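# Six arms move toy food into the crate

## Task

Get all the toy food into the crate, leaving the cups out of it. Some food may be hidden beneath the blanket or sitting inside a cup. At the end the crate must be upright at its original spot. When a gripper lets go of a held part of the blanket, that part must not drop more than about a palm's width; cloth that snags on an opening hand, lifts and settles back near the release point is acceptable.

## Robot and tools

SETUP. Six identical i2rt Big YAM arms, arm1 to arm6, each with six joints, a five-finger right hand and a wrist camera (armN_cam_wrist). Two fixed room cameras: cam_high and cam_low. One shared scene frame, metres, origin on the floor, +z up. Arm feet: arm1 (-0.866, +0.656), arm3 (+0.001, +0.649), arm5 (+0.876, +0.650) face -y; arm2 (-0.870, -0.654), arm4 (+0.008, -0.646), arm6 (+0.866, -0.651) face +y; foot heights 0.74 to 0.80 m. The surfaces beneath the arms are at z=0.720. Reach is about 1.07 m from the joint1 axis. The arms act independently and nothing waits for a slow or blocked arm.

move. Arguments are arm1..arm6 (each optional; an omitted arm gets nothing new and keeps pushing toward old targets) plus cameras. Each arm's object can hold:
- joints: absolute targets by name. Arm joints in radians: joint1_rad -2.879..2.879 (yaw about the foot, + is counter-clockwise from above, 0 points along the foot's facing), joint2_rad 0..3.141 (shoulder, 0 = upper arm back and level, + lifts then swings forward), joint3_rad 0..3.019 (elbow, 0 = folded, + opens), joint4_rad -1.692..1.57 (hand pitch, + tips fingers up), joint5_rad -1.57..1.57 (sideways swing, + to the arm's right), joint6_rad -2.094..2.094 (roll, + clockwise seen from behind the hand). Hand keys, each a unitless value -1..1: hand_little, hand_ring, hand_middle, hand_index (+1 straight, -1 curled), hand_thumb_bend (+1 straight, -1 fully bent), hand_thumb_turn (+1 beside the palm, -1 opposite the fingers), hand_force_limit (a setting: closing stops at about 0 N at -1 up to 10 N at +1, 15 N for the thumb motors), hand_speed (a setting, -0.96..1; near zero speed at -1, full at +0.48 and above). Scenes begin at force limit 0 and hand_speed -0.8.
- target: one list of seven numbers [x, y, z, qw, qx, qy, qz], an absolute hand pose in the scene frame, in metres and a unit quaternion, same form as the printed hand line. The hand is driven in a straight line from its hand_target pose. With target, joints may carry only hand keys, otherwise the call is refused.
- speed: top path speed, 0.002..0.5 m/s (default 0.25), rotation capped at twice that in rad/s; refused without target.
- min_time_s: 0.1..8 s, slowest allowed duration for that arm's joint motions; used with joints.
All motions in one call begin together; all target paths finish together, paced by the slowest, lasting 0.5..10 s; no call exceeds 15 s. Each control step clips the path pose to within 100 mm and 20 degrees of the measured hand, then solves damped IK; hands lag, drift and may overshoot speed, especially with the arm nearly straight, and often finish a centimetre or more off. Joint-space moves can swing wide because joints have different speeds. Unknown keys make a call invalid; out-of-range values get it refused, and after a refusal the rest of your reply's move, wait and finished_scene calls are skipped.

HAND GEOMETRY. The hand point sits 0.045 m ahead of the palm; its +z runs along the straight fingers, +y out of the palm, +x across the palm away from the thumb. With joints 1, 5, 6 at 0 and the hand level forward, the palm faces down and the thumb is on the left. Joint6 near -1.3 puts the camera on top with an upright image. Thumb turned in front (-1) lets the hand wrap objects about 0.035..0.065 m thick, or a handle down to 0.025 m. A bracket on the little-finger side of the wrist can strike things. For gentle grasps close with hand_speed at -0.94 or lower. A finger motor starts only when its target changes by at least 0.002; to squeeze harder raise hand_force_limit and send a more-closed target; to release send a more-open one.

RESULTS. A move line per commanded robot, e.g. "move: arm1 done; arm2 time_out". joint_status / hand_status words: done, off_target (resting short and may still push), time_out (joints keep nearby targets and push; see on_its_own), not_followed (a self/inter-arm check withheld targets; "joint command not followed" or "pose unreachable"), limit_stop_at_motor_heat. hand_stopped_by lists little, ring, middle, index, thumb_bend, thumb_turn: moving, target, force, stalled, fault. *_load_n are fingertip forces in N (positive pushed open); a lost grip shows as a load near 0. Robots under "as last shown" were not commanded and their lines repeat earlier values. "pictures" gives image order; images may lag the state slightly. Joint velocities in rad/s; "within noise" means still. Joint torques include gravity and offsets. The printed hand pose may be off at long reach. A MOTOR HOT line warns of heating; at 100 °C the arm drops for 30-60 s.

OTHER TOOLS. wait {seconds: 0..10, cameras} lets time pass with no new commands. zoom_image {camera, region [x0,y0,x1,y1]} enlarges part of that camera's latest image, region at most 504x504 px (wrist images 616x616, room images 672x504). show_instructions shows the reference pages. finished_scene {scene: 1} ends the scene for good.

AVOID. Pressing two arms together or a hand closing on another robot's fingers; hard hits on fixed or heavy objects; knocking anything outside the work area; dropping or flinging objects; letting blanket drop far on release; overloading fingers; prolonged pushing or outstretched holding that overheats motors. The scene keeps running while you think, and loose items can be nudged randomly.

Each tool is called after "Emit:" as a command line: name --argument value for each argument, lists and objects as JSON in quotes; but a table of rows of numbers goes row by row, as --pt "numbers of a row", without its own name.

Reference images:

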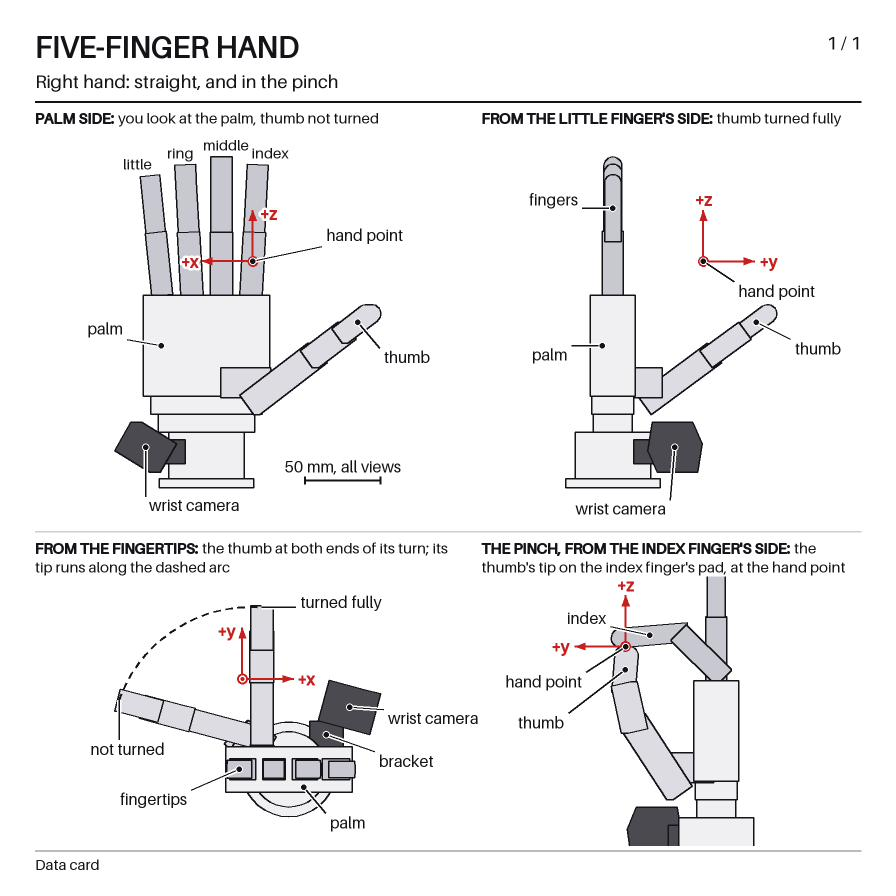

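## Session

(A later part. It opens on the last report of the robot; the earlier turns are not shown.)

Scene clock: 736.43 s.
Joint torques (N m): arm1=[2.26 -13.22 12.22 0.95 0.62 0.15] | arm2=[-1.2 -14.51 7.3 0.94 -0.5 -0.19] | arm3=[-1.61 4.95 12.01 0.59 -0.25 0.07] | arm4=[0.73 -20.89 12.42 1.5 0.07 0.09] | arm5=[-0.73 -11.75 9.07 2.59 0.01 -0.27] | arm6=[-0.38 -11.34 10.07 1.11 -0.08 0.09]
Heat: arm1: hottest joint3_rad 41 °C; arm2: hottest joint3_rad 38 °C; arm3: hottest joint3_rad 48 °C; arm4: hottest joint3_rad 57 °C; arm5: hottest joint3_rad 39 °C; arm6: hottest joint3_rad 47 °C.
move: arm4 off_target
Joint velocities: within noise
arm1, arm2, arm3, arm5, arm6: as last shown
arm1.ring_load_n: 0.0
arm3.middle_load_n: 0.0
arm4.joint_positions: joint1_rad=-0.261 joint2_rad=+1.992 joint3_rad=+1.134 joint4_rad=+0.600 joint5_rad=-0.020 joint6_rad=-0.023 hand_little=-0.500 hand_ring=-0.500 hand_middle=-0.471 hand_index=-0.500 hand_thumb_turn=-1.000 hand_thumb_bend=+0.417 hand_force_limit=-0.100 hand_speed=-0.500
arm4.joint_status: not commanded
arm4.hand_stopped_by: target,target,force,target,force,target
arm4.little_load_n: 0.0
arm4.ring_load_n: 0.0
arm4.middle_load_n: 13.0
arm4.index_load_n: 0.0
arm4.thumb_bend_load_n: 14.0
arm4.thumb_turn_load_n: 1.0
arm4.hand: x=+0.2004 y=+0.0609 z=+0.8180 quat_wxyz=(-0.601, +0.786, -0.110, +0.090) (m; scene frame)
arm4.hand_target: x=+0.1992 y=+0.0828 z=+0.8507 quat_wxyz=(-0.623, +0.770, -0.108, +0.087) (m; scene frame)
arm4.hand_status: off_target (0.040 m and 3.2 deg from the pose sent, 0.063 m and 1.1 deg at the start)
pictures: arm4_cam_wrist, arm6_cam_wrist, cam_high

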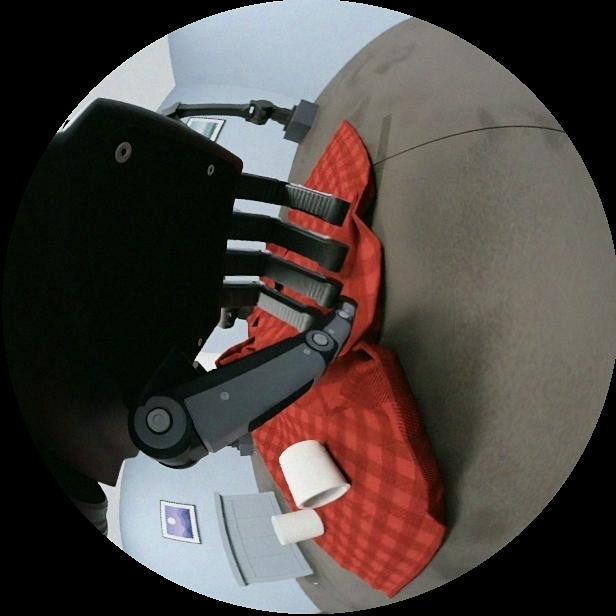

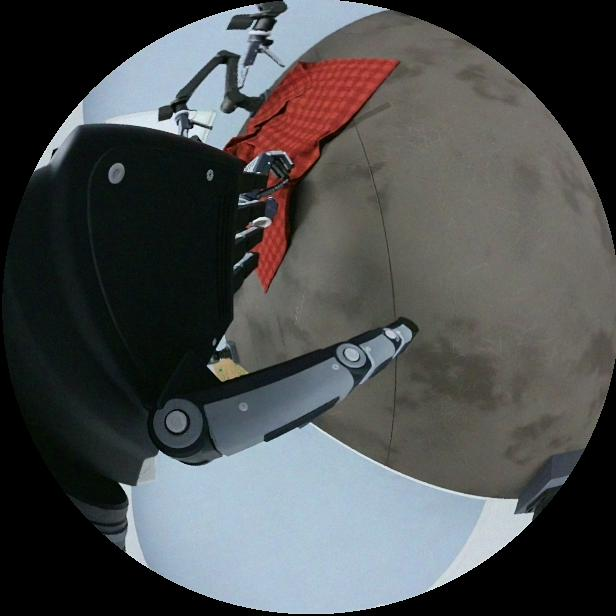

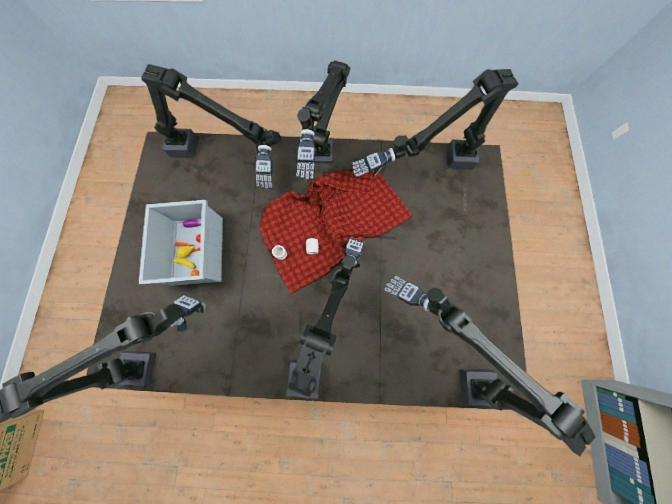

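Emit:
move --arm4 '{"target":[0.2,0.085,0.92,0.6232,-0.7695,0.1081,-0.0876],"speed":0.06}' --cameras '["cam_high", "arm4_cam_wrist", "arm6_cam_wrist"]'

Emit:
zoom_image --camera "arm4_cam_wrist" --region '[200, 200, 420, 420]'

Scene clock: 738.27 s.
Joint torques (N m): arm1=[2.26 -13.22 12.21 0.92 0.62 0.15] | arm2=[-0.73 -14.62 7.27 0.96 -0.49 -0.19] | arm3=[-1.32 4.48 11.89 0.66 -0.18 0.05] | arm4=[0.73 -20.37 13.76 1.5 0.1 0.09] | arm5=[-0.67 -11.75 9.09 2.59 0.01 -0.27] | arm6=[-0.38 -11.28 10.06 1.09 -0.07 0.09]
Heat: arm1: hottest joint3_rad 41 °C; arm2: hottest joint3_rad 38 °C; arm3: hottest joint3_rad 48 °C; arm4: hottest joint3_rad 57 °C; arm5: hottest joint3_rad 39 °C; arm6: hottest joint3_rad 47 °C.
move: arm4 off_target
Joint velocities: within noise
arm1, arm2, arm3, arm5, arm6: as last shown
arm1.little_load_n: -0.5
arm1.thumb_turn_load_n: 0.5
arm3.little_load_n: -0.5
arm4.joint_positions: joint1_rad=-0.260 joint2_rad=+1.869 joint3_rad=+1.170 joint4_rad=+0.440 joint5_rad=-0.020 joint6_rad=-0.023 hand_little=-0.500 hand_ring=-0.500 hand_middle=-0.471 hand_index=-0.500 hand_thumb_turn=-1.000 hand_thumb_bend=+0.417 hand_force_limit=-0.100 hand_speed=-0.500
arm4.joint_status: not commanded
arm4.hand_stopped_by: target,target,force,target,force,target
arm4.little_load_n: 0.0
arm4.ring_load_n: 0.0
arm4.middle_load_n: 13.0
arm4.index_load_n: 0.0
arm4.thumb_bend_load_n: 14.0
arm4.thumb_turn_load_n: 1.0
arm4.hand: x=+0.2012 y=+0.0626 z=+0.8846 quat_wxyz=(-0.601, +0.787, -0.110, +0.089) (m; scene frame)
arm4.hand_target: x=+0.1992 y=+0.0827 z=+0.9206 quat_wxyz=(-0.623, +0.769, -0.108, +0.087) (m; scene frame)
arm4.hand_status: off_target (0.042 m and 3.3 deg from the pose sent, 0.105 m and 3.2 deg at the start)
arm5.ring_load_n: -0.5
pictures: arm4_cam_wrist, arm6_cam_wrist, cam_high

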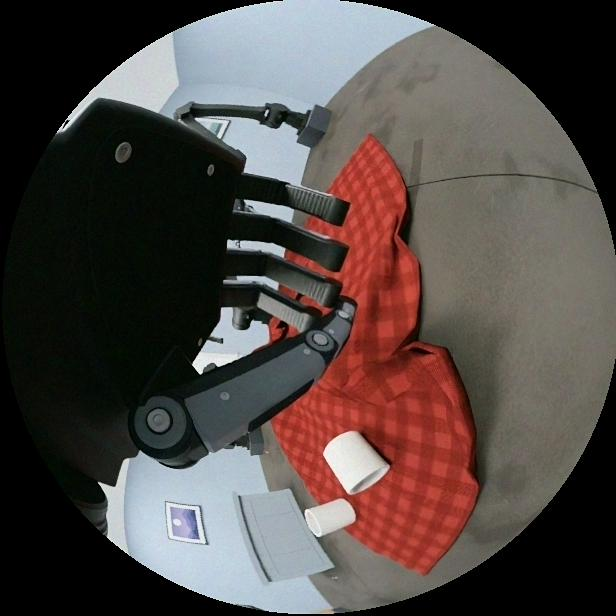

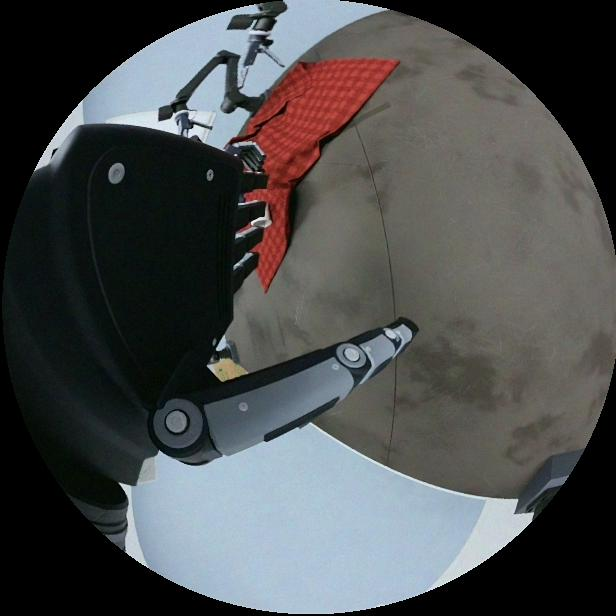

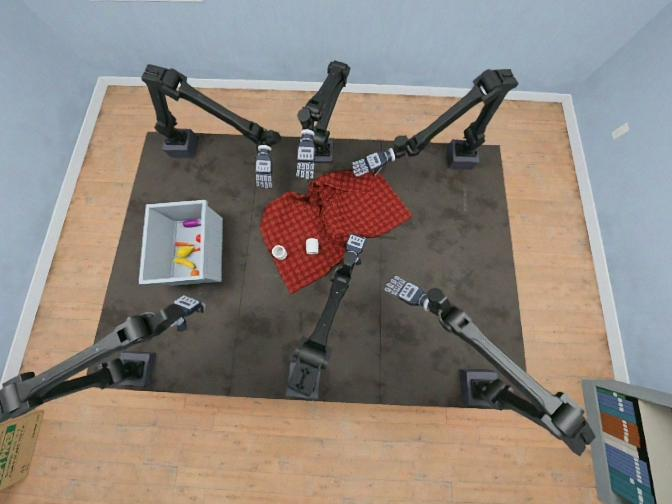

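Scaled by 2.291 from the camera's 616x616 image, which has a finer 880x880 frame.

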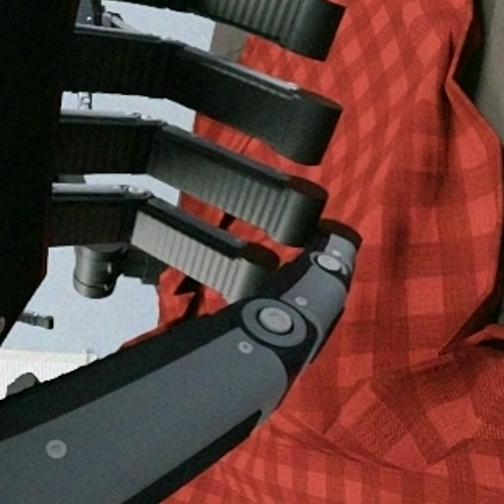

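Emit:
move --arm4 '{"target":[0.19,-0.15,0.95,0.6232,-0.7695,0.1081,-0.0876],"speed":0.25}' --arm5 '{"target":[0.13,0.16,0.96,0.1195,-0.4460,-0.8567,0.2296],"speed":0.2}' --cameras '["cam_high", "arm5_cam_wrist", "arm4_cam_wrist"]'

Emit:
zoom_image --camera "arm5_cam_wrist" --region '[180, 120, 580, 520]'

Scene clock: 741.73 s.
Joint torques (N m): arm1=[2.2 -13.27 12.22 0.92 0.62 0.15] | arm2=[-0.91 -14.56 7.31 1.01 -0.5 -0.2] | arm3=[-2.2 3.72 11.64 0.51 -0.23 0.14] | arm4=[-0.73 -11.28 8.14 1.5 -0.15 -0.14] | arm5=[0.26 -24.82 11.92 2.1 0.02 -0.1] | arm6=[-0.44 -11.34 10.09 1.11 -0.07 0.09]
Heat: arm1: hottest joint3_rad 41 °C; arm2: hottest joint3_rad 38 °C; arm3: hottest joint3_rad 48 °C; arm4: hottest joint3_rad 57 °C; arm5: hottest joint3_rad 40 °C; arm6: hottest joint3_rad 47 °C.
move: arm4 off_target; arm5 off_target
Joint velocities: within noise
arm1.joint_positions: joint1_rad=+1.397 joint2_rad=+2.041 joint3_rad=+1.383 joint4_rad=-0.295 joint5_rad=+1.305 joint6_rad=+0.894 hand_little=+0.400 hand_ring=+0.350 hand_middle=+0.350 hand_index=+0.350 hand_thumb_turn=-1.000 hand_thumb_bend=+0.991 hand_force_limit=-0.200 hand_speed=-0.750
arm1.joint_status: not commanded
arm1.hand_stopped_by: target,target,target,target,force,target
arm1.little_load_n: 0.0
arm1.ring_load_n: 0.0
arm1.middle_load_n: 0.0
arm1.index_load_n: -0.5
arm1.thumb_bend_load_n: 0.0
arm1.thumb_turn_load_n: 0.0
arm1.hand: x=-0.2507 y=+0.3754 z=+0.8449 quat_wxyz=(+0.018, +0.010, -0.780, +0.626) (m; scene frame)
arm1.hand_target: x=-0.2310 y=+0.3804 z=+0.8605 quat_wxyz=(-0.001, +0.000, -0.777, +0.630) (m; scene frame)
arm1.hand_status: not commanded
arm2.joint_positions: joint1_rad=-0.983 joint2_rad=+1.467 joint3_rad=+1.448 joint4_rad=-1.094 joint5_rad=-0.383 joint6_rad=-0.596 hand_little=-0.200 hand_ring=-0.200 hand_middle=-0.100 hand_index=-0.100 hand_thumb_turn=-1.000 hand_thumb_bend=+1.000 hand_force_limit=-0.400 hand_speed=+0.200
arm2.joint_status: not commanded
arm2.hand_stopped_by: target,target,target,target,target,target
arm2.little_load_n: 0.0
arm2.ring_load_n: 0.0
arm2.middle_load_n: 0.0
arm2.index_load_n: 0.0
arm2.thumb_bend_load_n: 0.0
arm2.thumb_turn_load_n: 0.0
arm2.hand: x=-0.5021 y=-0.3313 z=+1.0119 quat_wxyz=(-0.289, +0.946, -0.141, +0.028) (m; scene frame)
arm2.hand_target: x=-0.5001 y=-0.3300 z=+1.0201 quat_wxyz=(-0.300, +0.944, -0.130, +0.040) (m; scene frame)
arm2.hand_status: not commanded
arm3.joint_positions: joint1_rad=-0.316 joint2_rad=+0.207 joint3_rad=+0.426 joint4_rad=-0.461 joint5_rad=-0.301 joint6_rad=-0.069 hand_little=+1.000 hand_ring=+1.000 hand_middle=+1.000 hand_index=+1.000 hand_thumb_turn=-1.000 hand_thumb_bend=+0.999 hand_force_limit=-0.200 hand_speed=-0.500
arm3.joint_status: not commanded
arm3.hand_stopped_by: target,target,target,target,target,target
arm3.little_load_n: 0.0
arm3.ring_load_n: 0.0
arm3.middle_load_n: 0.0
arm3.index_load_n: -0.5
arm3.thumb_bend_load_n: 0.0
arm3.thumb_turn_load_n: 0.0
arm3.hand: x=+0.0017 y=+0.3700 z=+0.9806 quat_wxyz=(-0.002, +0.003, -0.782, +0.623) (m; scene frame)
arm3.hand_target: x=+0.0002 y=+0.3701 z=+0.9998 quat_wxyz=(+0.000, +0.000, -0.777, +0.630) (m; scene frame)
arm3.hand_status: not commanded
arm4.joint_positions: joint1_rad=-0.409 joint2_rad=+1.296 joint3_rad=+0.638 joint4_rad=+0.469 joint5_rad=-0.179 joint6_rad=-0.032 hand_little=-0.500 hand_ring=-0.500 hand_middle=-0.471 hand_index=-0.500 hand_thumb_turn=-1.000 hand_thumb_bend=+0.417 hand_force_limit=-0.100 hand_speed=-0.500
arm4.joint_status: not commanded
arm4.hand_stopped_by: target,target,force,target,force,target
arm4.little_load_n: 0.0
arm4.ring_load_n: 0.0
arm4.middle_load_n: 12.5
arm4.index_load_n: 0.0
arm4.thumb_bend_load_n: 14.0
arm4.thumb_turn_load_n: 1.5
arm4.hand: x=+0.1886 y=-0.1422 z=+0.9575 quat_wxyz=(-0.631, +0.764, -0.110, +0.084) (m; scene frame)
arm4.hand_target: x=+0.1899 y=-0.1498 z=+0.9500 quat_wxyz=(-0.623, +0.770, -0.108, +0.088) (m; scene frame)
arm4.hand_status: off_target (0.011 m and 1.2 deg from the pose sent, 0.223 m and 3.3 deg at the start)
arm5.joint_positions: joint1_rad=-1.031 joint2_rad=+2.573 joint3_rad=+2.886 joint4_rad=-1.121 joint5_rad=-0.021 joint6_rad=-0.030 hand_little=+1.000 hand_ring=+1.000 hand_middle=+1.000 hand_index=+1.000 hand_thumb_turn=-1.000 hand_thumb_bend=+1.000 hand_force_limit=-0.200 hand_speed=-0.500
arm5.joint_status: not commanded
arm5.hand_stopped_by: target,target,target,target,target,target
arm5.little_load_n: 0.0
arm5.ring_load_n: 0.0
arm5.middle_load_n: 0.0
arm5.index_load_n: 0.0
arm5.thumb_bend_load_n: 0.0
arm5.thumb_turn_load_n: 0.0
arm5.hand: x=+0.1363 y=+0.1700 z=+0.9637 quat_wxyz=(+0.181, -0.442, -0.815, +0.327) (m; scene frame)
arm5.hand_target: x=+0.1318 y=+0.1609 z=+0.9595 quat_wxyz=(+0.184, -0.439, -0.812, +0.337) (m; scene frame)
arm5.hand_status: off_target (0.012 m and 14.0 deg from the pose sent, 0.299 m and 48.9 deg at the start; a joint's target at an end of its range on 25 of 89 steps)
arm6.joint_positions: joint1_rad=+0.711 joint2_rad=+1.530 joint3_rad=+1.211 joint4_rad=-0.355 joint5_rad=-0.187 joint6_rad=-0.156 hand_little=+1.000 hand_ring=+1.000 hand_middle=+1.000 hand_index=+1.000 hand_thumb_turn=-1.000 hand_thumb_bend=+1.000 hand_force_limit=-0.200 hand_speed=-0.400
arm6.joint_status: not commanded
arm6.hand_stopped_by: target,target,target,target,target,target
arm6.little_load_n: 0.0
arm6.ring_load_n: 0.0
arm6.middle_load_n: 0.0
arm6.index_load_n: 0.0
arm6.thumb_bend_load_n: 0.0
arm6.thumb_turn_load_n: 0.0
arm6.hand: x=+0.4232 y=-0.2427 z=+0.9705 quat_wxyz=(-0.393, +0.791, +0.422, -0.204) (m; scene frame)
arm6.hand_target: x=+0.4201 y=-0.2500 z=+0.9701 quat_wxyz=(-0.387, +0.793, +0.423, -0.206) (m; scene frame)
arm6.hand_status: not commanded
pictures: arm4_cam_wrist, arm5_cam_wrist, cam_high

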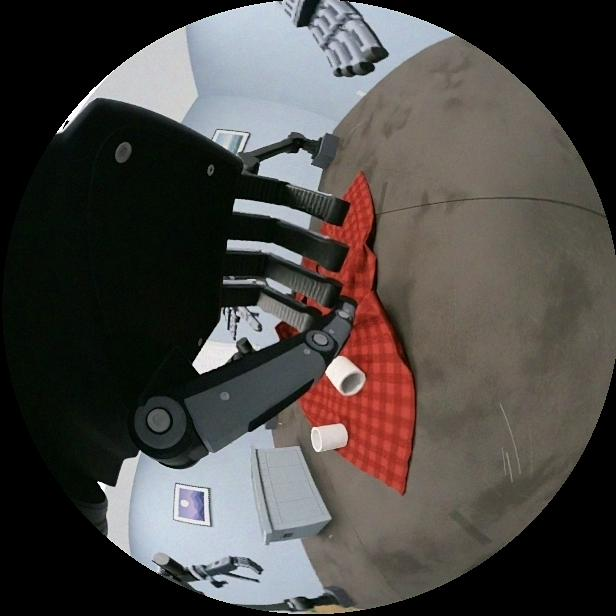

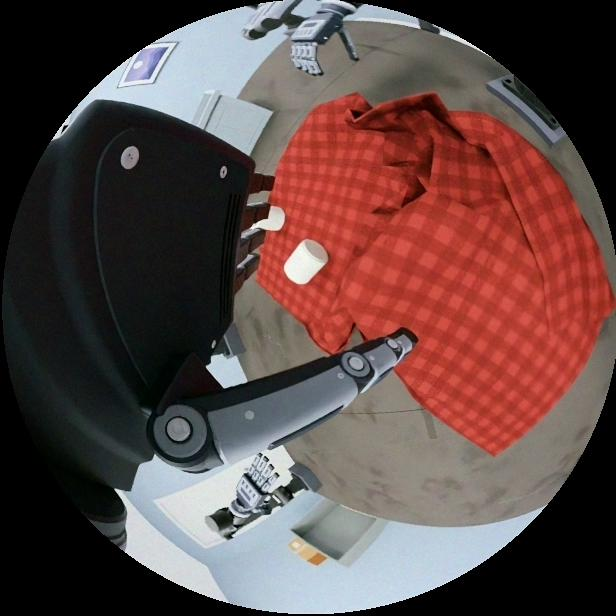

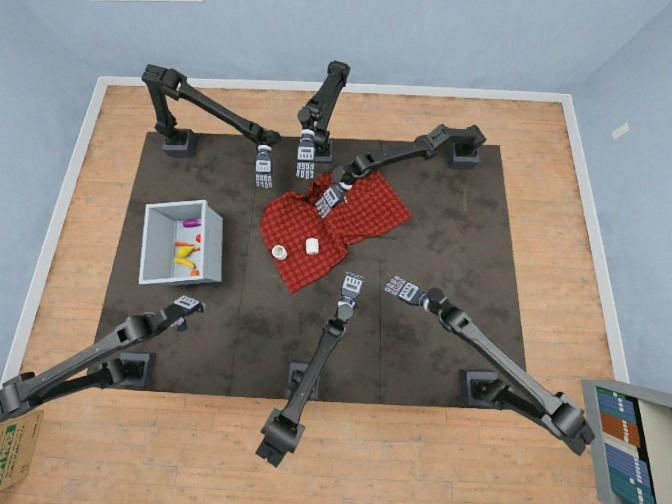

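Scaled by 1.260 from the camera's 616x616 image, which has a finer 880x880 frame.

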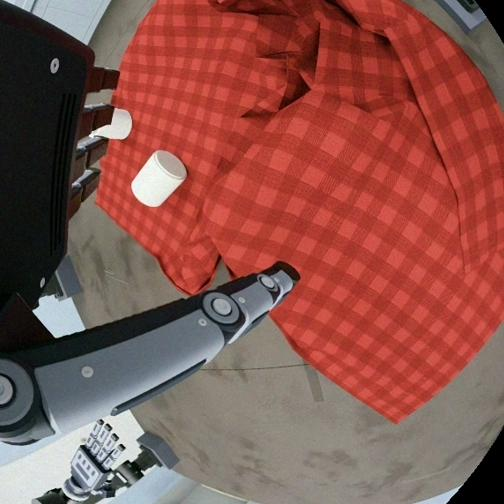

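Emit:
move --arm5 '{"target":[0.19,0.045,0.83,0.1617,-0.3905,-0.8373,0.3468],"speed":0.15}' --cameras '["cam_high", "arm5_cam_wrist", "arm4_cam_wrist"]'

Emit:
zoom_image --camera "arm5_cam_wrist" --region '[180, 120, 580, 520]'

Scene clock: 744.53 s.
Joint torques (N m): arm1=[2.26 -13.22 12.23 0.92 0.62 0.15] | arm2=[-0.79 -14.45 7.3 0.94 -0.49 -0.19] | arm3=[-2.43 4.13 11.96 0.62 -0.22 0.03] | arm4=[-0.73 -11.28 8.13 1.5 -0.15 -0.14] | arm5=[0.21 -24.82 10.92 1.76 0.22 -0.02] | arm6=[-0.38 -11.4 10.09 1.1 -0.08 0.09]
Heat: arm1: hottest joint3_rad 41 °C; arm2: hottest joint3_rad 38 °C; arm3: hottest joint3_rad 48 °C; arm4: hottest joint3_rad 57 °C; arm5: hottest joint3_rad 40 °C; arm6: hottest joint3_rad 47 °C.
move: arm5 off_target
Joint velocities: within noise
arm1, arm2, arm3, arm4, arm6: as last shown
arm1.index_load_n: 0.0
arm3.index_load_n: 0.0
arm5.joint_positions: joint1_rad=-0.885 joint2_rad=+2.585 joint3_rad=+2.600 joint4_rad=-0.788 joint5_rad=-0.010 joint6_rad=-0.017 hand_little=+1.000 hand_ring=+1.000 hand_middle=+1.000 hand_index=+1.000 hand_thumb_turn=-1.000 hand_thumb_bend=+1.000 hand_force_limit=-0.200 hand_speed=-0.500
arm5.joint_status: not commanded
arm5.hand_stopped_by: target,target,target,target,target,target
arm5.little_load_n: 0.0
arm5.ring_load_n: 0.0
arm5.middle_load_n: 0.0
arm5.index_load_n: 0.0
arm5.thumb_bend_load_n: 0.0
arm5.thumb_turn_load_n: 0.0
arm5.hand: x=+0.1908 y=+0.0499 z=+0.8521 quat_wxyz=(+0.166, -0.386, -0.836, +0.352) (m; scene frame)
arm5.hand_target: x=+0.1909 y=+0.0457 z=+0.8300 quat_wxyz=(+0.162, -0.390, -0.837, +0.347) (m; scene frame)
arm5.hand_status: off_target (0.023 m and 1.0 deg from the pose sent, 0.191 m and 7.2 deg at the start)
pictures: arm4_cam_wrist, arm5_cam_wrist, cam_high

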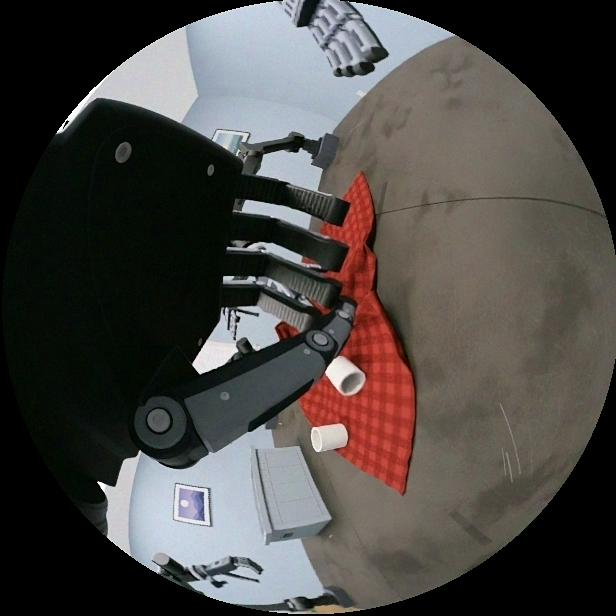

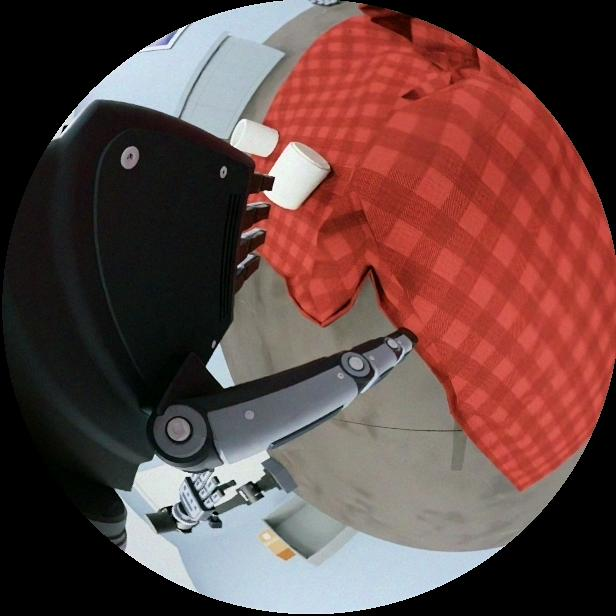

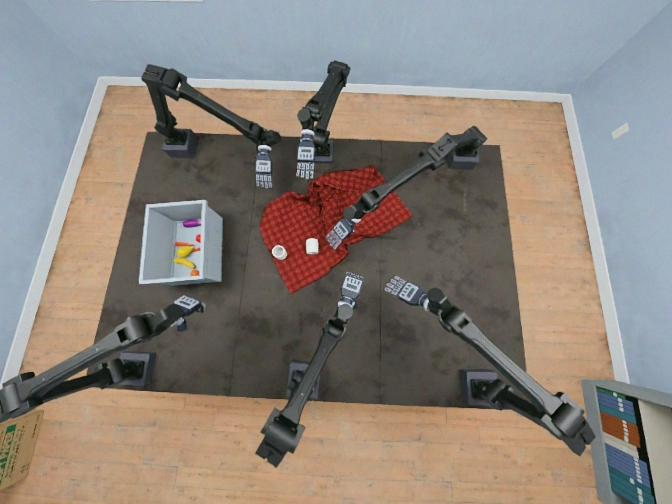

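Scaled by 1.260 from the camera's 616x616 image, which has a finer 880x880 frame.

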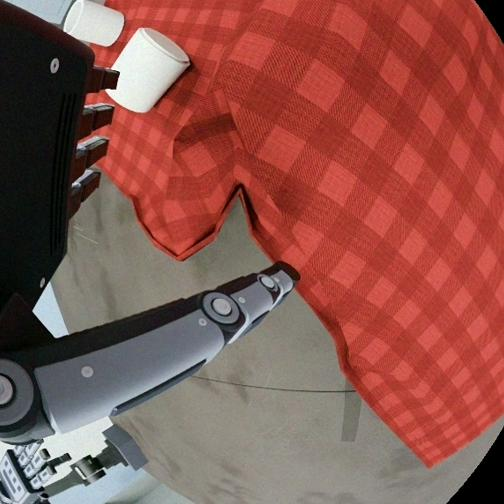

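Emit:
move --arm5 '{"target":[0.155,0.09,0.78,0.1617,-0.3905,-0.8373,0.3468],"speed":0.1}' --cameras '["cam_high", "arm5_cam_wrist"]'

Emit:
zoom_image --camera "arm5_cam_wrist" --region '[180, 120, 580, 520]'

Scene clock: 746.37 s.
Joint torques (N m): arm1=[2.26 -13.22 12.22 0.91 0.61 0.15] | arm2=[-0.79 -14.68 7.24 0.96 -0.51 -0.18] | arm3=[-2.14 4.66 11.84 0.53 -0.21 0.07] | arm4=[-0.79 -11.34 8.14 1.5 -0.15 -0.14] | arm5=[-0.15 -24.59 9.42 2.02 0.01 -0.26] | arm6=[-0.56 -11.34 10.09 1.1 -0.07 0.09]
Heat: arm1: hottest joint3_rad 41 °C; arm2: hottest joint3_rad 38 °C; arm3: hottest joint3_rad 48 °C; arm4: hottest joint3_rad 57 °C; arm5: hottest joint3_rad 40 °C; arm6: hottest joint3_rad 47 °C.
move: arm5 off_target
Joint velocities: within noise
arm1, arm2, arm3, arm4, arm6: as last shown
arm3.ring_load_n: -0.5
arm4.thumb_turn_load_n: 1.0
arm5.joint_positions: joint1_rad=-0.953 joint2_rad=+2.602 joint3_rad=+2.529 joint4_rad=-0.687 joint5_rad=-0.055 joint6_rad=-0.044 hand_little=+1.000 hand_ring=+1.000 hand_middle=+1.000 hand_index=+1.000 hand_thumb_turn=-1.000 hand_thumb_bend=+1.000 hand_force_limit=-0.200 hand_speed=-0.500
arm5.joint_status: not commanded
arm5.hand_stopped_by: target,target,target,target,target,target
arm5.little_load_n: 0.0
arm5.ring_load_n: 0.0
arm5.middle_load_n: 0.0
arm5.index_load_n: 0.0
arm5.thumb_bend_load_n: 0.0
arm5.thumb_turn_load_n: 0.0
arm5.hand: x=+0.1532 y=+0.0908 z=+0.8145 quat_wxyz=(+0.167, -0.394, -0.830, +0.359) (m; scene frame)
arm5.hand_target: x=+0.1562 y=+0.0910 z=+0.7807 quat_wxyz=(+0.162, -0.390, -0.837, +0.347) (m; scene frame)
arm5.hand_status: off_target (0.035 m and 1.8 deg from the pose sent, 0.090 m and 1.0 deg at the start)
pictures: arm5_cam_wrist, cam_high

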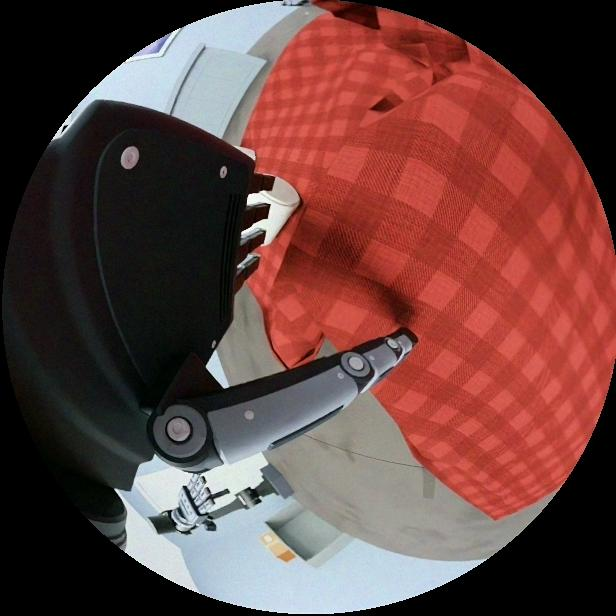

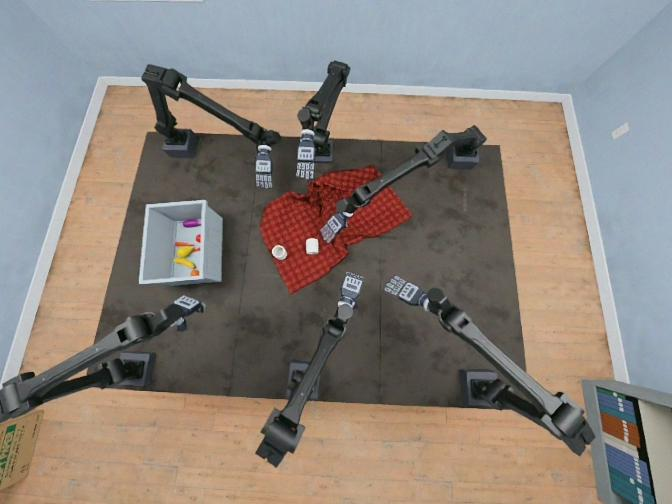

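Scaled by 1.260 from the camera's 616x616 image, which has a finer 880x880 frame.

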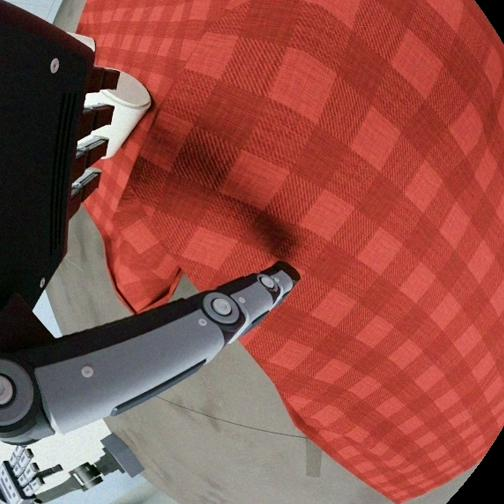

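Emit:
move --arm5 '{"target":[0.15,0.095,0.735,0.1617,-0.3905,-0.8373,0.3468],"speed":0.06}' --cameras '["cam_high", "arm5_cam_wrist"]'

Emit:
zoom_image --camera "arm5_cam_wrist" --region '[180, 120, 580, 520]'

Scene clock: 747.77 s.
Joint torques (N m): arm1=[2.26 -13.22 12.22 0.92 0.62 0.15] | arm2=[-1.08 -14.45 7.27 0.96 -0.5 -0.19] | arm3=[-2.08 3.84 11.92 0.43 -0.22 0.07] | arm4=[-0.73 -11.28 8.14 1.5 -0.15 -0.14] | arm5=[-0.62 -24.06 8.99 2.04 -0.01 -0.28] | arm6=[-0.32 -11.34 10.07 1.1 -0.08 0.08]
Heat: arm1: hottest joint3_rad 41 °C; arm2: hottest joint3_rad 38 °C; arm3: hottest joint3_rad 48 °C; arm4: hottest joint3_rad 57 °C; arm5: hottest joint3_rad 40 °C; arm6: hottest joint3_rad 47 °C.
move: arm5 off_target
Joint velocities: within noise
arm1, arm2, arm3, arm4, arm6: as last shown
arm3.ring_load_n: 0.0
arm3.thumb_bend_load_n: 0.5
arm3.thumb_turn_load_n: 0.5
arm4.middle_load_n: 13.0
arm5.joint_positions: joint1_rad=-0.953 joint2_rad=+2.637 joint3_rad=+2.498 joint4_rad=-0.611 joint5_rad=-0.061 joint6_rad=-0.048 hand_little=+1.000 hand_ring=+1.000 hand_middle=+1.000 hand_index=+1.000 hand_thumb_turn=-1.000 hand_thumb_bend=+1.000 hand_force_limit=-0.200 hand_speed=-0.500
arm5.joint_status: not commanded
arm5.hand_stopped_by: target,target,target,target,target,target
arm5.little_load_n: 0.0
arm5.ring_load_n: 0.0
arm5.middle_load_n: 0.0
arm5.index_load_n: 0.0
arm5.thumb_bend_load_n: 0.5
arm5.thumb_turn_load_n: 0.0
arm5.hand: x=+0.1504 y=+0.0877 z=+0.7786 quat_wxyz=(+0.168, -0.390, -0.829, +0.364) (m; scene frame)
arm5.hand_target: x=+0.1520 y=+0.0964 z=+0.7360 quat_wxyz=(+0.162, -0.391, -0.837, +0.347) (m; scene frame)
arm5.hand_status: off_target (0.044 m and 2.3 deg from the pose sent, 0.080 m and 1.8 deg at the start)
pictures: arm5_cam_wrist, cam_high

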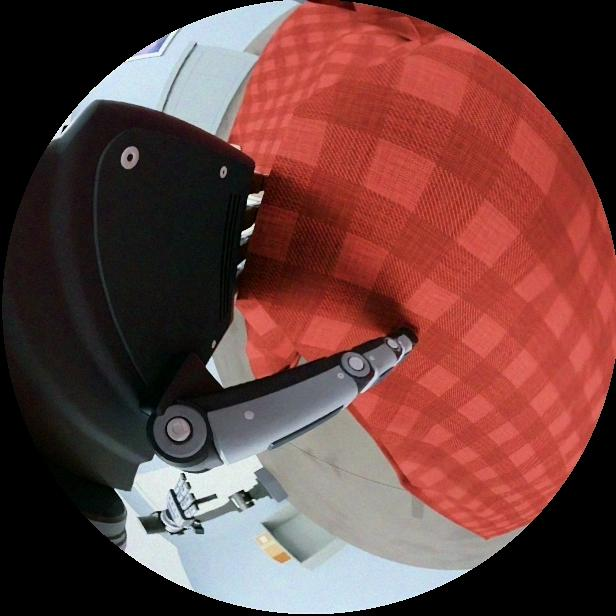

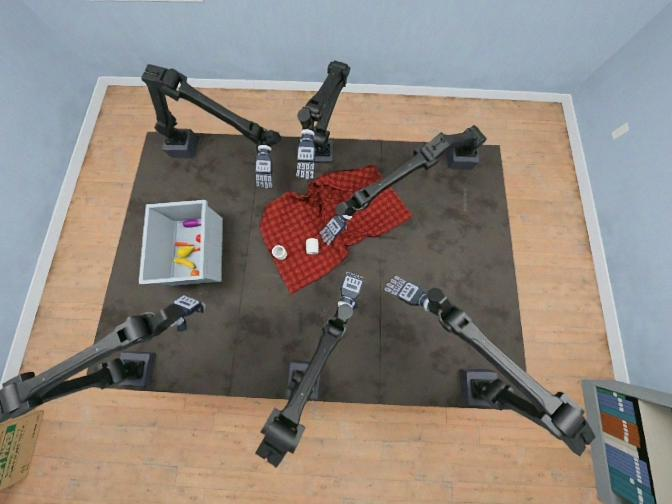

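Scaled by 1.260 from the camera's 616x616 image, which has a finer 880x880 frame.

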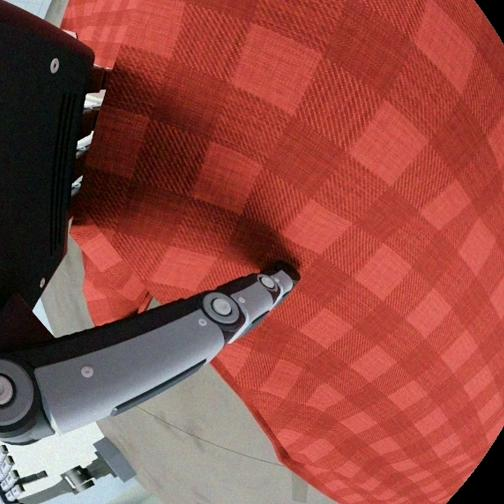

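Emit:
move --arm5 '{"joints":{"hand_index":-0.35,"hand_middle":-0.35,"hand_ring":-0.35,"hand_little":-0.35,"hand_thumb_bend":0.35,"hand_force_limit":-0.1,"hand_speed":-0.5}}' --cameras '["cam_high", "arm5_cam_wrist"]'

Emit:
zoom_image --camera "arm5_cam_wrist" --region '[180, 120, 580, 520]'

Scene clock: 749.33 s.
Joint torques (N m): arm1=[2.26 -13.22 12.22 0.94 0.62 0.15] | arm2=[-0.79 -14.56 7.28 0.96 -0.49 -0.21] | arm3=[-2.61 4.84 11.81 0.61 -0.24 0.05] | arm4=[-0.79 -11.28 8.16 1.5 -0.15 -0.14] | arm5=[-0.62 -24.18 8.99 1.24 0.08 -0.12] | arm6=[-0.38 -11.28 10.06 1.11 -0.07 0.09]
Heat: arm1: hottest joint3_rad 41 °C; arm2: hottest joint3_rad 38 °C; arm3: hottest joint3_rad 48 °C; arm4: hottest joint3_rad 57 °C; arm5: hottest joint3_rad 40 °C; arm6: hottest joint3_rad 47 °C.
move: arm5 off_target
Joint velocities: within noise
arm1, arm2, arm3, arm4, arm6: as last shown
arm1.ring_load_n: -0.5
arm3.thumb_bend_load_n: 0.0
arm3.thumb_turn_load_n: 0.0
arm4.middle_load_n: 12.5
arm4.thumb_turn_load_n: 1.5
arm5.joint_positions: joint1_rad=-0.953 joint2_rad=+2.637 joint3_rad=+2.498 joint4_rad=-0.587 joint5_rad=-0.063 joint6_rad=-0.062 hand_little=-0.350 hand_ring=-0.146 hand_middle=+0.041 hand_index=+0.131 hand_thumb_turn=-1.000 hand_thumb_bend=+0.556 hand_force_limit=-0.100 hand_speed=-0.500
arm5.joint_status: hand_ring off_target (ended at -0.146, target -0.350); hand_middle off_target (ended at +0.041, target -0.350); hand_index off_target (ended at +0.131, target -0.350); hand_thumb_bend off_target (ended at +0.556, target +0.350); the others done
arm5.hand_stopped_by: target,force,force,force,force,target
arm5.little_load_n: 1.0
arm5.ring_load_n: 0.0
arm5.middle_load_n: 4.5
arm5.index_load_n: 0.0
arm5.thumb_bend_load_n: 6.0
arm5.thumb_turn_load_n: -1.5
arm5.hand: x=+0.1460 y=+0.0852 z=+0.7817 quat_wxyz=(+0.175, -0.381, -0.828, +0.372) (m; scene frame)
arm5.hand_target: x=+0.1520 y=+0.0964 z=+0.7359 quat_wxyz=(+0.162, -0.391, -0.837, +0.347) (m; scene frame)
arm5.hand_status: not commanded
pictures: arm5_cam_wrist, cam_high

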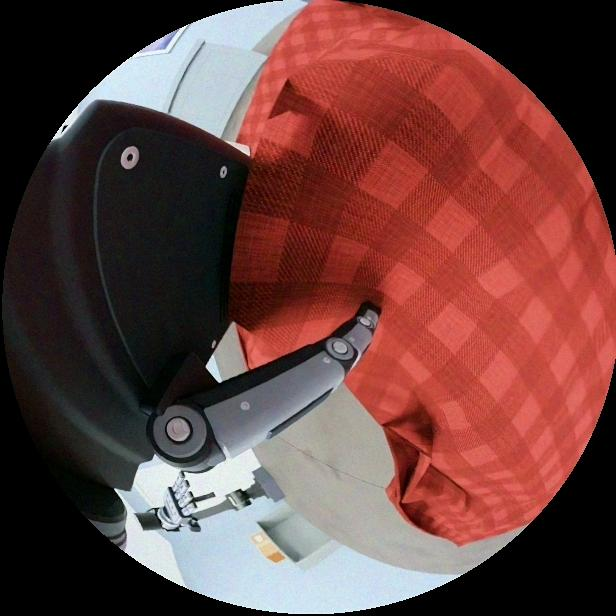

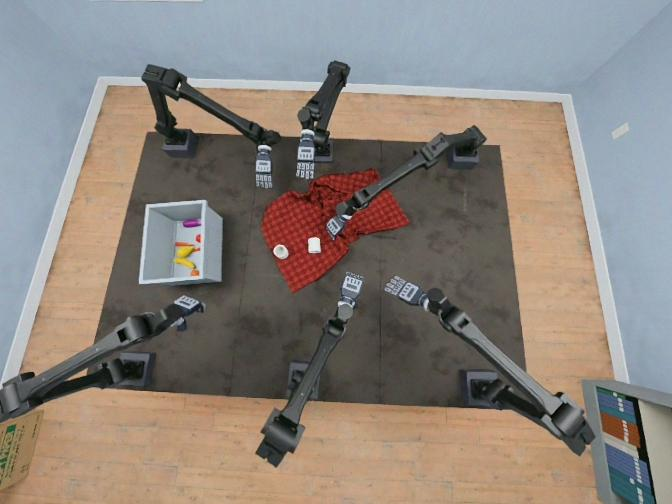

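Scaled by 1.260 from the camera's 616x616 image, which has a finer 880x880 frame.

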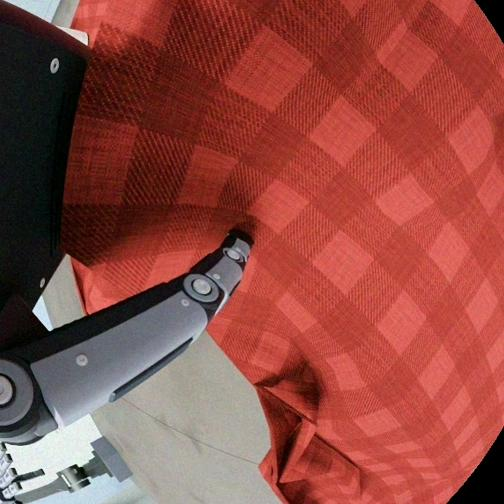

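Emit:
move --arm5 '{"joints":{"hand_index":-0.4,"hand_middle":-0.45,"hand_ring":-0.4,"hand_little":-0.4,"hand_thumb_bend":0.25,"hand_force_limit":0.2,"hand_speed":-0.6}}' --cameras '["arm5_cam_wrist"]'

Emit:
move --arm5 '{"target":[0.155,0.1,0.86,0.1617,-0.3905,-0.8373,0.3468],"speed":0.06}' --cameras '["cam_high", "arm5_cam_wrist", "arm4_cam_wrist"]'

Scene clock: 750.13 s.
Joint torques (N m): arm1=[2.26 -13.16 12.23 0.94 0.62 0.14] | arm2=[-1.14 -14.56 7.25 0.94 -0.49 -0.19] | arm3=[-1.9 3.78 11.97 0.54 -0.21 0.04] | arm4=[-0.79 -11.34 8.13 1.5 -0.15 -0.14] | arm5=[-0.62 -24.59 9.03 1.22 0.07 -0.12] | arm6=[-0.44 -11.28 10.06 1.11 -0.07 0.1]
Heat: arm1: hottest joint3_rad 41 °C; arm2: hottest joint3_rad 38 °C; arm3: hottest joint3_rad 48 °C; arm4: hottest joint3_rad 57 °C; arm5: hottest joint3_rad 40 °C; arm6: hottest joint3_rad 47 °C.
move: arm5 off_target
Joint velocities: within noise
arm1, arm2, arm3, arm4, arm6: as last shown
arm1.ring_load_n: 0.0
arm4.thumb_turn_load_n: 1.0
arm5.joint_positions: joint1_rad=-0.954 joint2_rad=+2.643 joint3_rad=+2.498 joint4_rad=-0.587 joint5_rad=-0.063 joint6_rad=-0.062 hand_little=-0.400 hand_ring=-0.324 hand_middle=+0.010 hand_index=+0.025 hand_thumb_turn=-1.000 hand_thumb_bend=+0.523 hand_force_limit=+0.200 hand_speed=-0.600
arm5.joint_status: hand_ring off_target (ended at -0.324, target -0.400); hand_middle off_target (ended at +0.010, target -0.450); hand_index off_target (ended at +0.025, target -0.400); hand_thumb_bend off_target (ended at +0.523, target +0.250); the others done
arm5.hand_stopped_by: target,force,force,force,force,target
arm5.little_load_n: 0.0
arm5.ring_load_n: 6.0
arm5.middle_load_n: 0.5
arm5.index_load_n: 2.0
arm5.thumb_bend_load_n: 6.5
arm5.thumb_turn_load_n: -2.5
arm5.hand: x=+0.1462 y=+0.0862 z=+0.7769 quat_wxyz=(+0.174, -0.382, -0.829, +0.370) (m; scene frame)
arm5.hand_target: x=+0.1520 y=+0.0964 z=+0.7359 quat_wxyz=(+0.162, -0.391, -0.837, +0.347) (m; scene frame)
arm5.hand_status: not commanded
arm6.index_load_n: -0.5
pictures: arm5_cam_wrist

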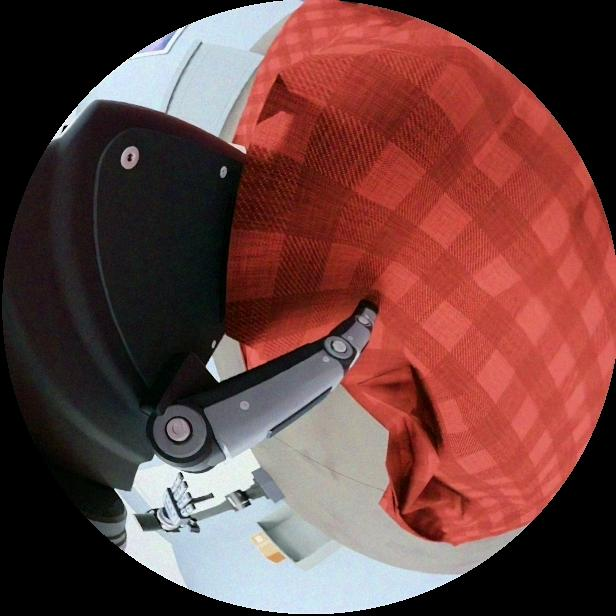

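Scene clock: 752.73 s.
Joint torques (N m): arm1=[2.14 -13.16 12.21 0.92 0.62 0.14] | arm2=[-0.79 -14.39 7.31 0.92 -0.5 -0.19] | arm3=[-1.44 4.01 11.96 0.58 -0.19 0.08] | arm4=[-0.79 -11.34 8.14 1.51 -0.15 -0.14] | arm5=[-0.56 -30.04 12.86 1.14 0.02 -0.14] | arm6=[-0.38 -11.28 10.09 1.09 -0.07 0.09]
Heat: arm1: hottest joint3_rad 41 °C; arm2: hottest joint3_rad 38 °C; arm3: hottest joint3_rad 48 °C; arm4: hottest joint3_rad 56 °C; arm5: hottest joint3_rad 40 °C; arm6: hottest joint3_rad 47 °C.
move: arm5 off_target
Joint velocities: within noise
arm1, arm2, arm3, arm4, arm6: as last shown
arm2.little_load_n: 0.5
arm4.ring_load_n: 0.5
arm5.joint_positions: joint1_rad=-0.955 joint2_rad=+2.608 joint3_rad=+2.577 joint4_rad=-0.816 joint5_rad=-0.062 joint6_rad=-0.062 hand_little=-0.400 hand_ring=-0.324 hand_middle=+0.010 hand_index=+0.025 hand_thumb_turn=-1.000 hand_thumb_bend=+0.523 hand_force_limit=+0.200 hand_speed=-0.600
arm5.joint_status: not commanded
arm5.hand_stopped_by: target,force,force,force,force,target
arm5.little_load_n: 0.0
arm5.ring_load_n: 5.5
arm5.middle_load_n: 0.5
arm5.index_load_n: 0.0
arm5.thumb_bend_load_n: 3.5
arm5.thumb_turn_load_n: -2.0
arm5.hand: x=+0.1680 y=+0.1033 z=+0.8162 quat_wxyz=(+0.148, -0.394, -0.847, +0.324) (m; scene frame)
arm5.hand_target: x=+0.1564 y=+0.1008 z=+0.8601 quat_wxyz=(+0.162, -0.390, -0.837, +0.347) (m; scene frame)
arm5.hand_status: off_target (0.046 m and 3.3 deg from the pose sent, 0.085 m and 3.3 deg at the start)
arm6.index_load_n: 0.0
pictures: arm4_cam_wrist, arm5_cam_wrist, cam_high

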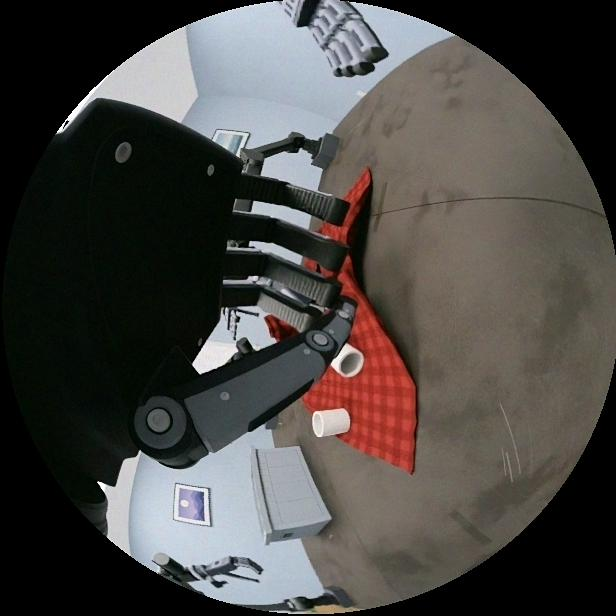

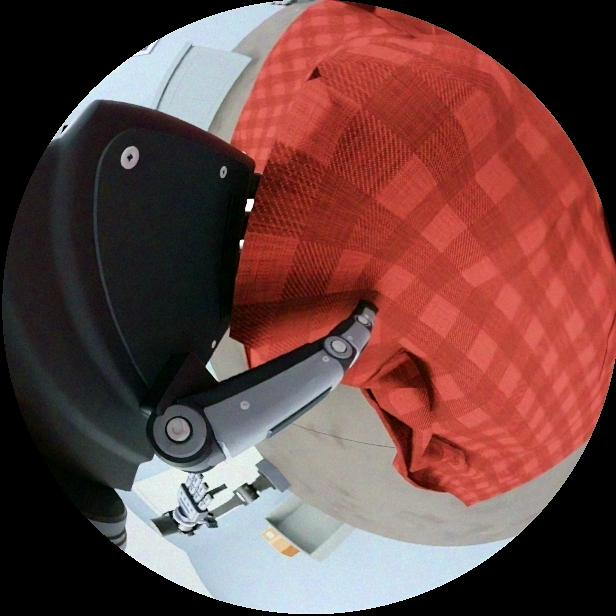

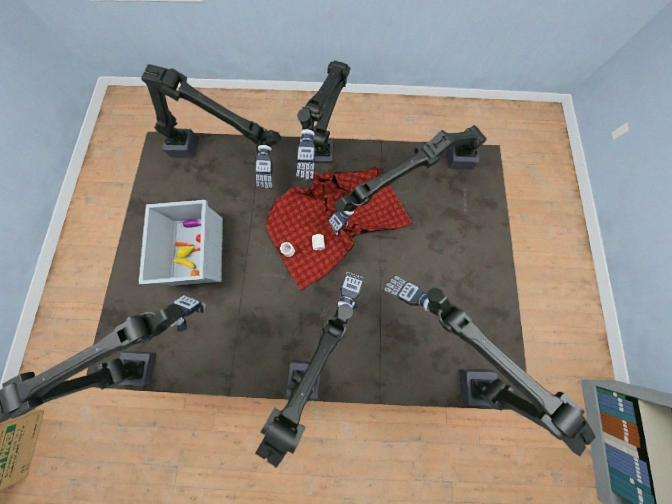

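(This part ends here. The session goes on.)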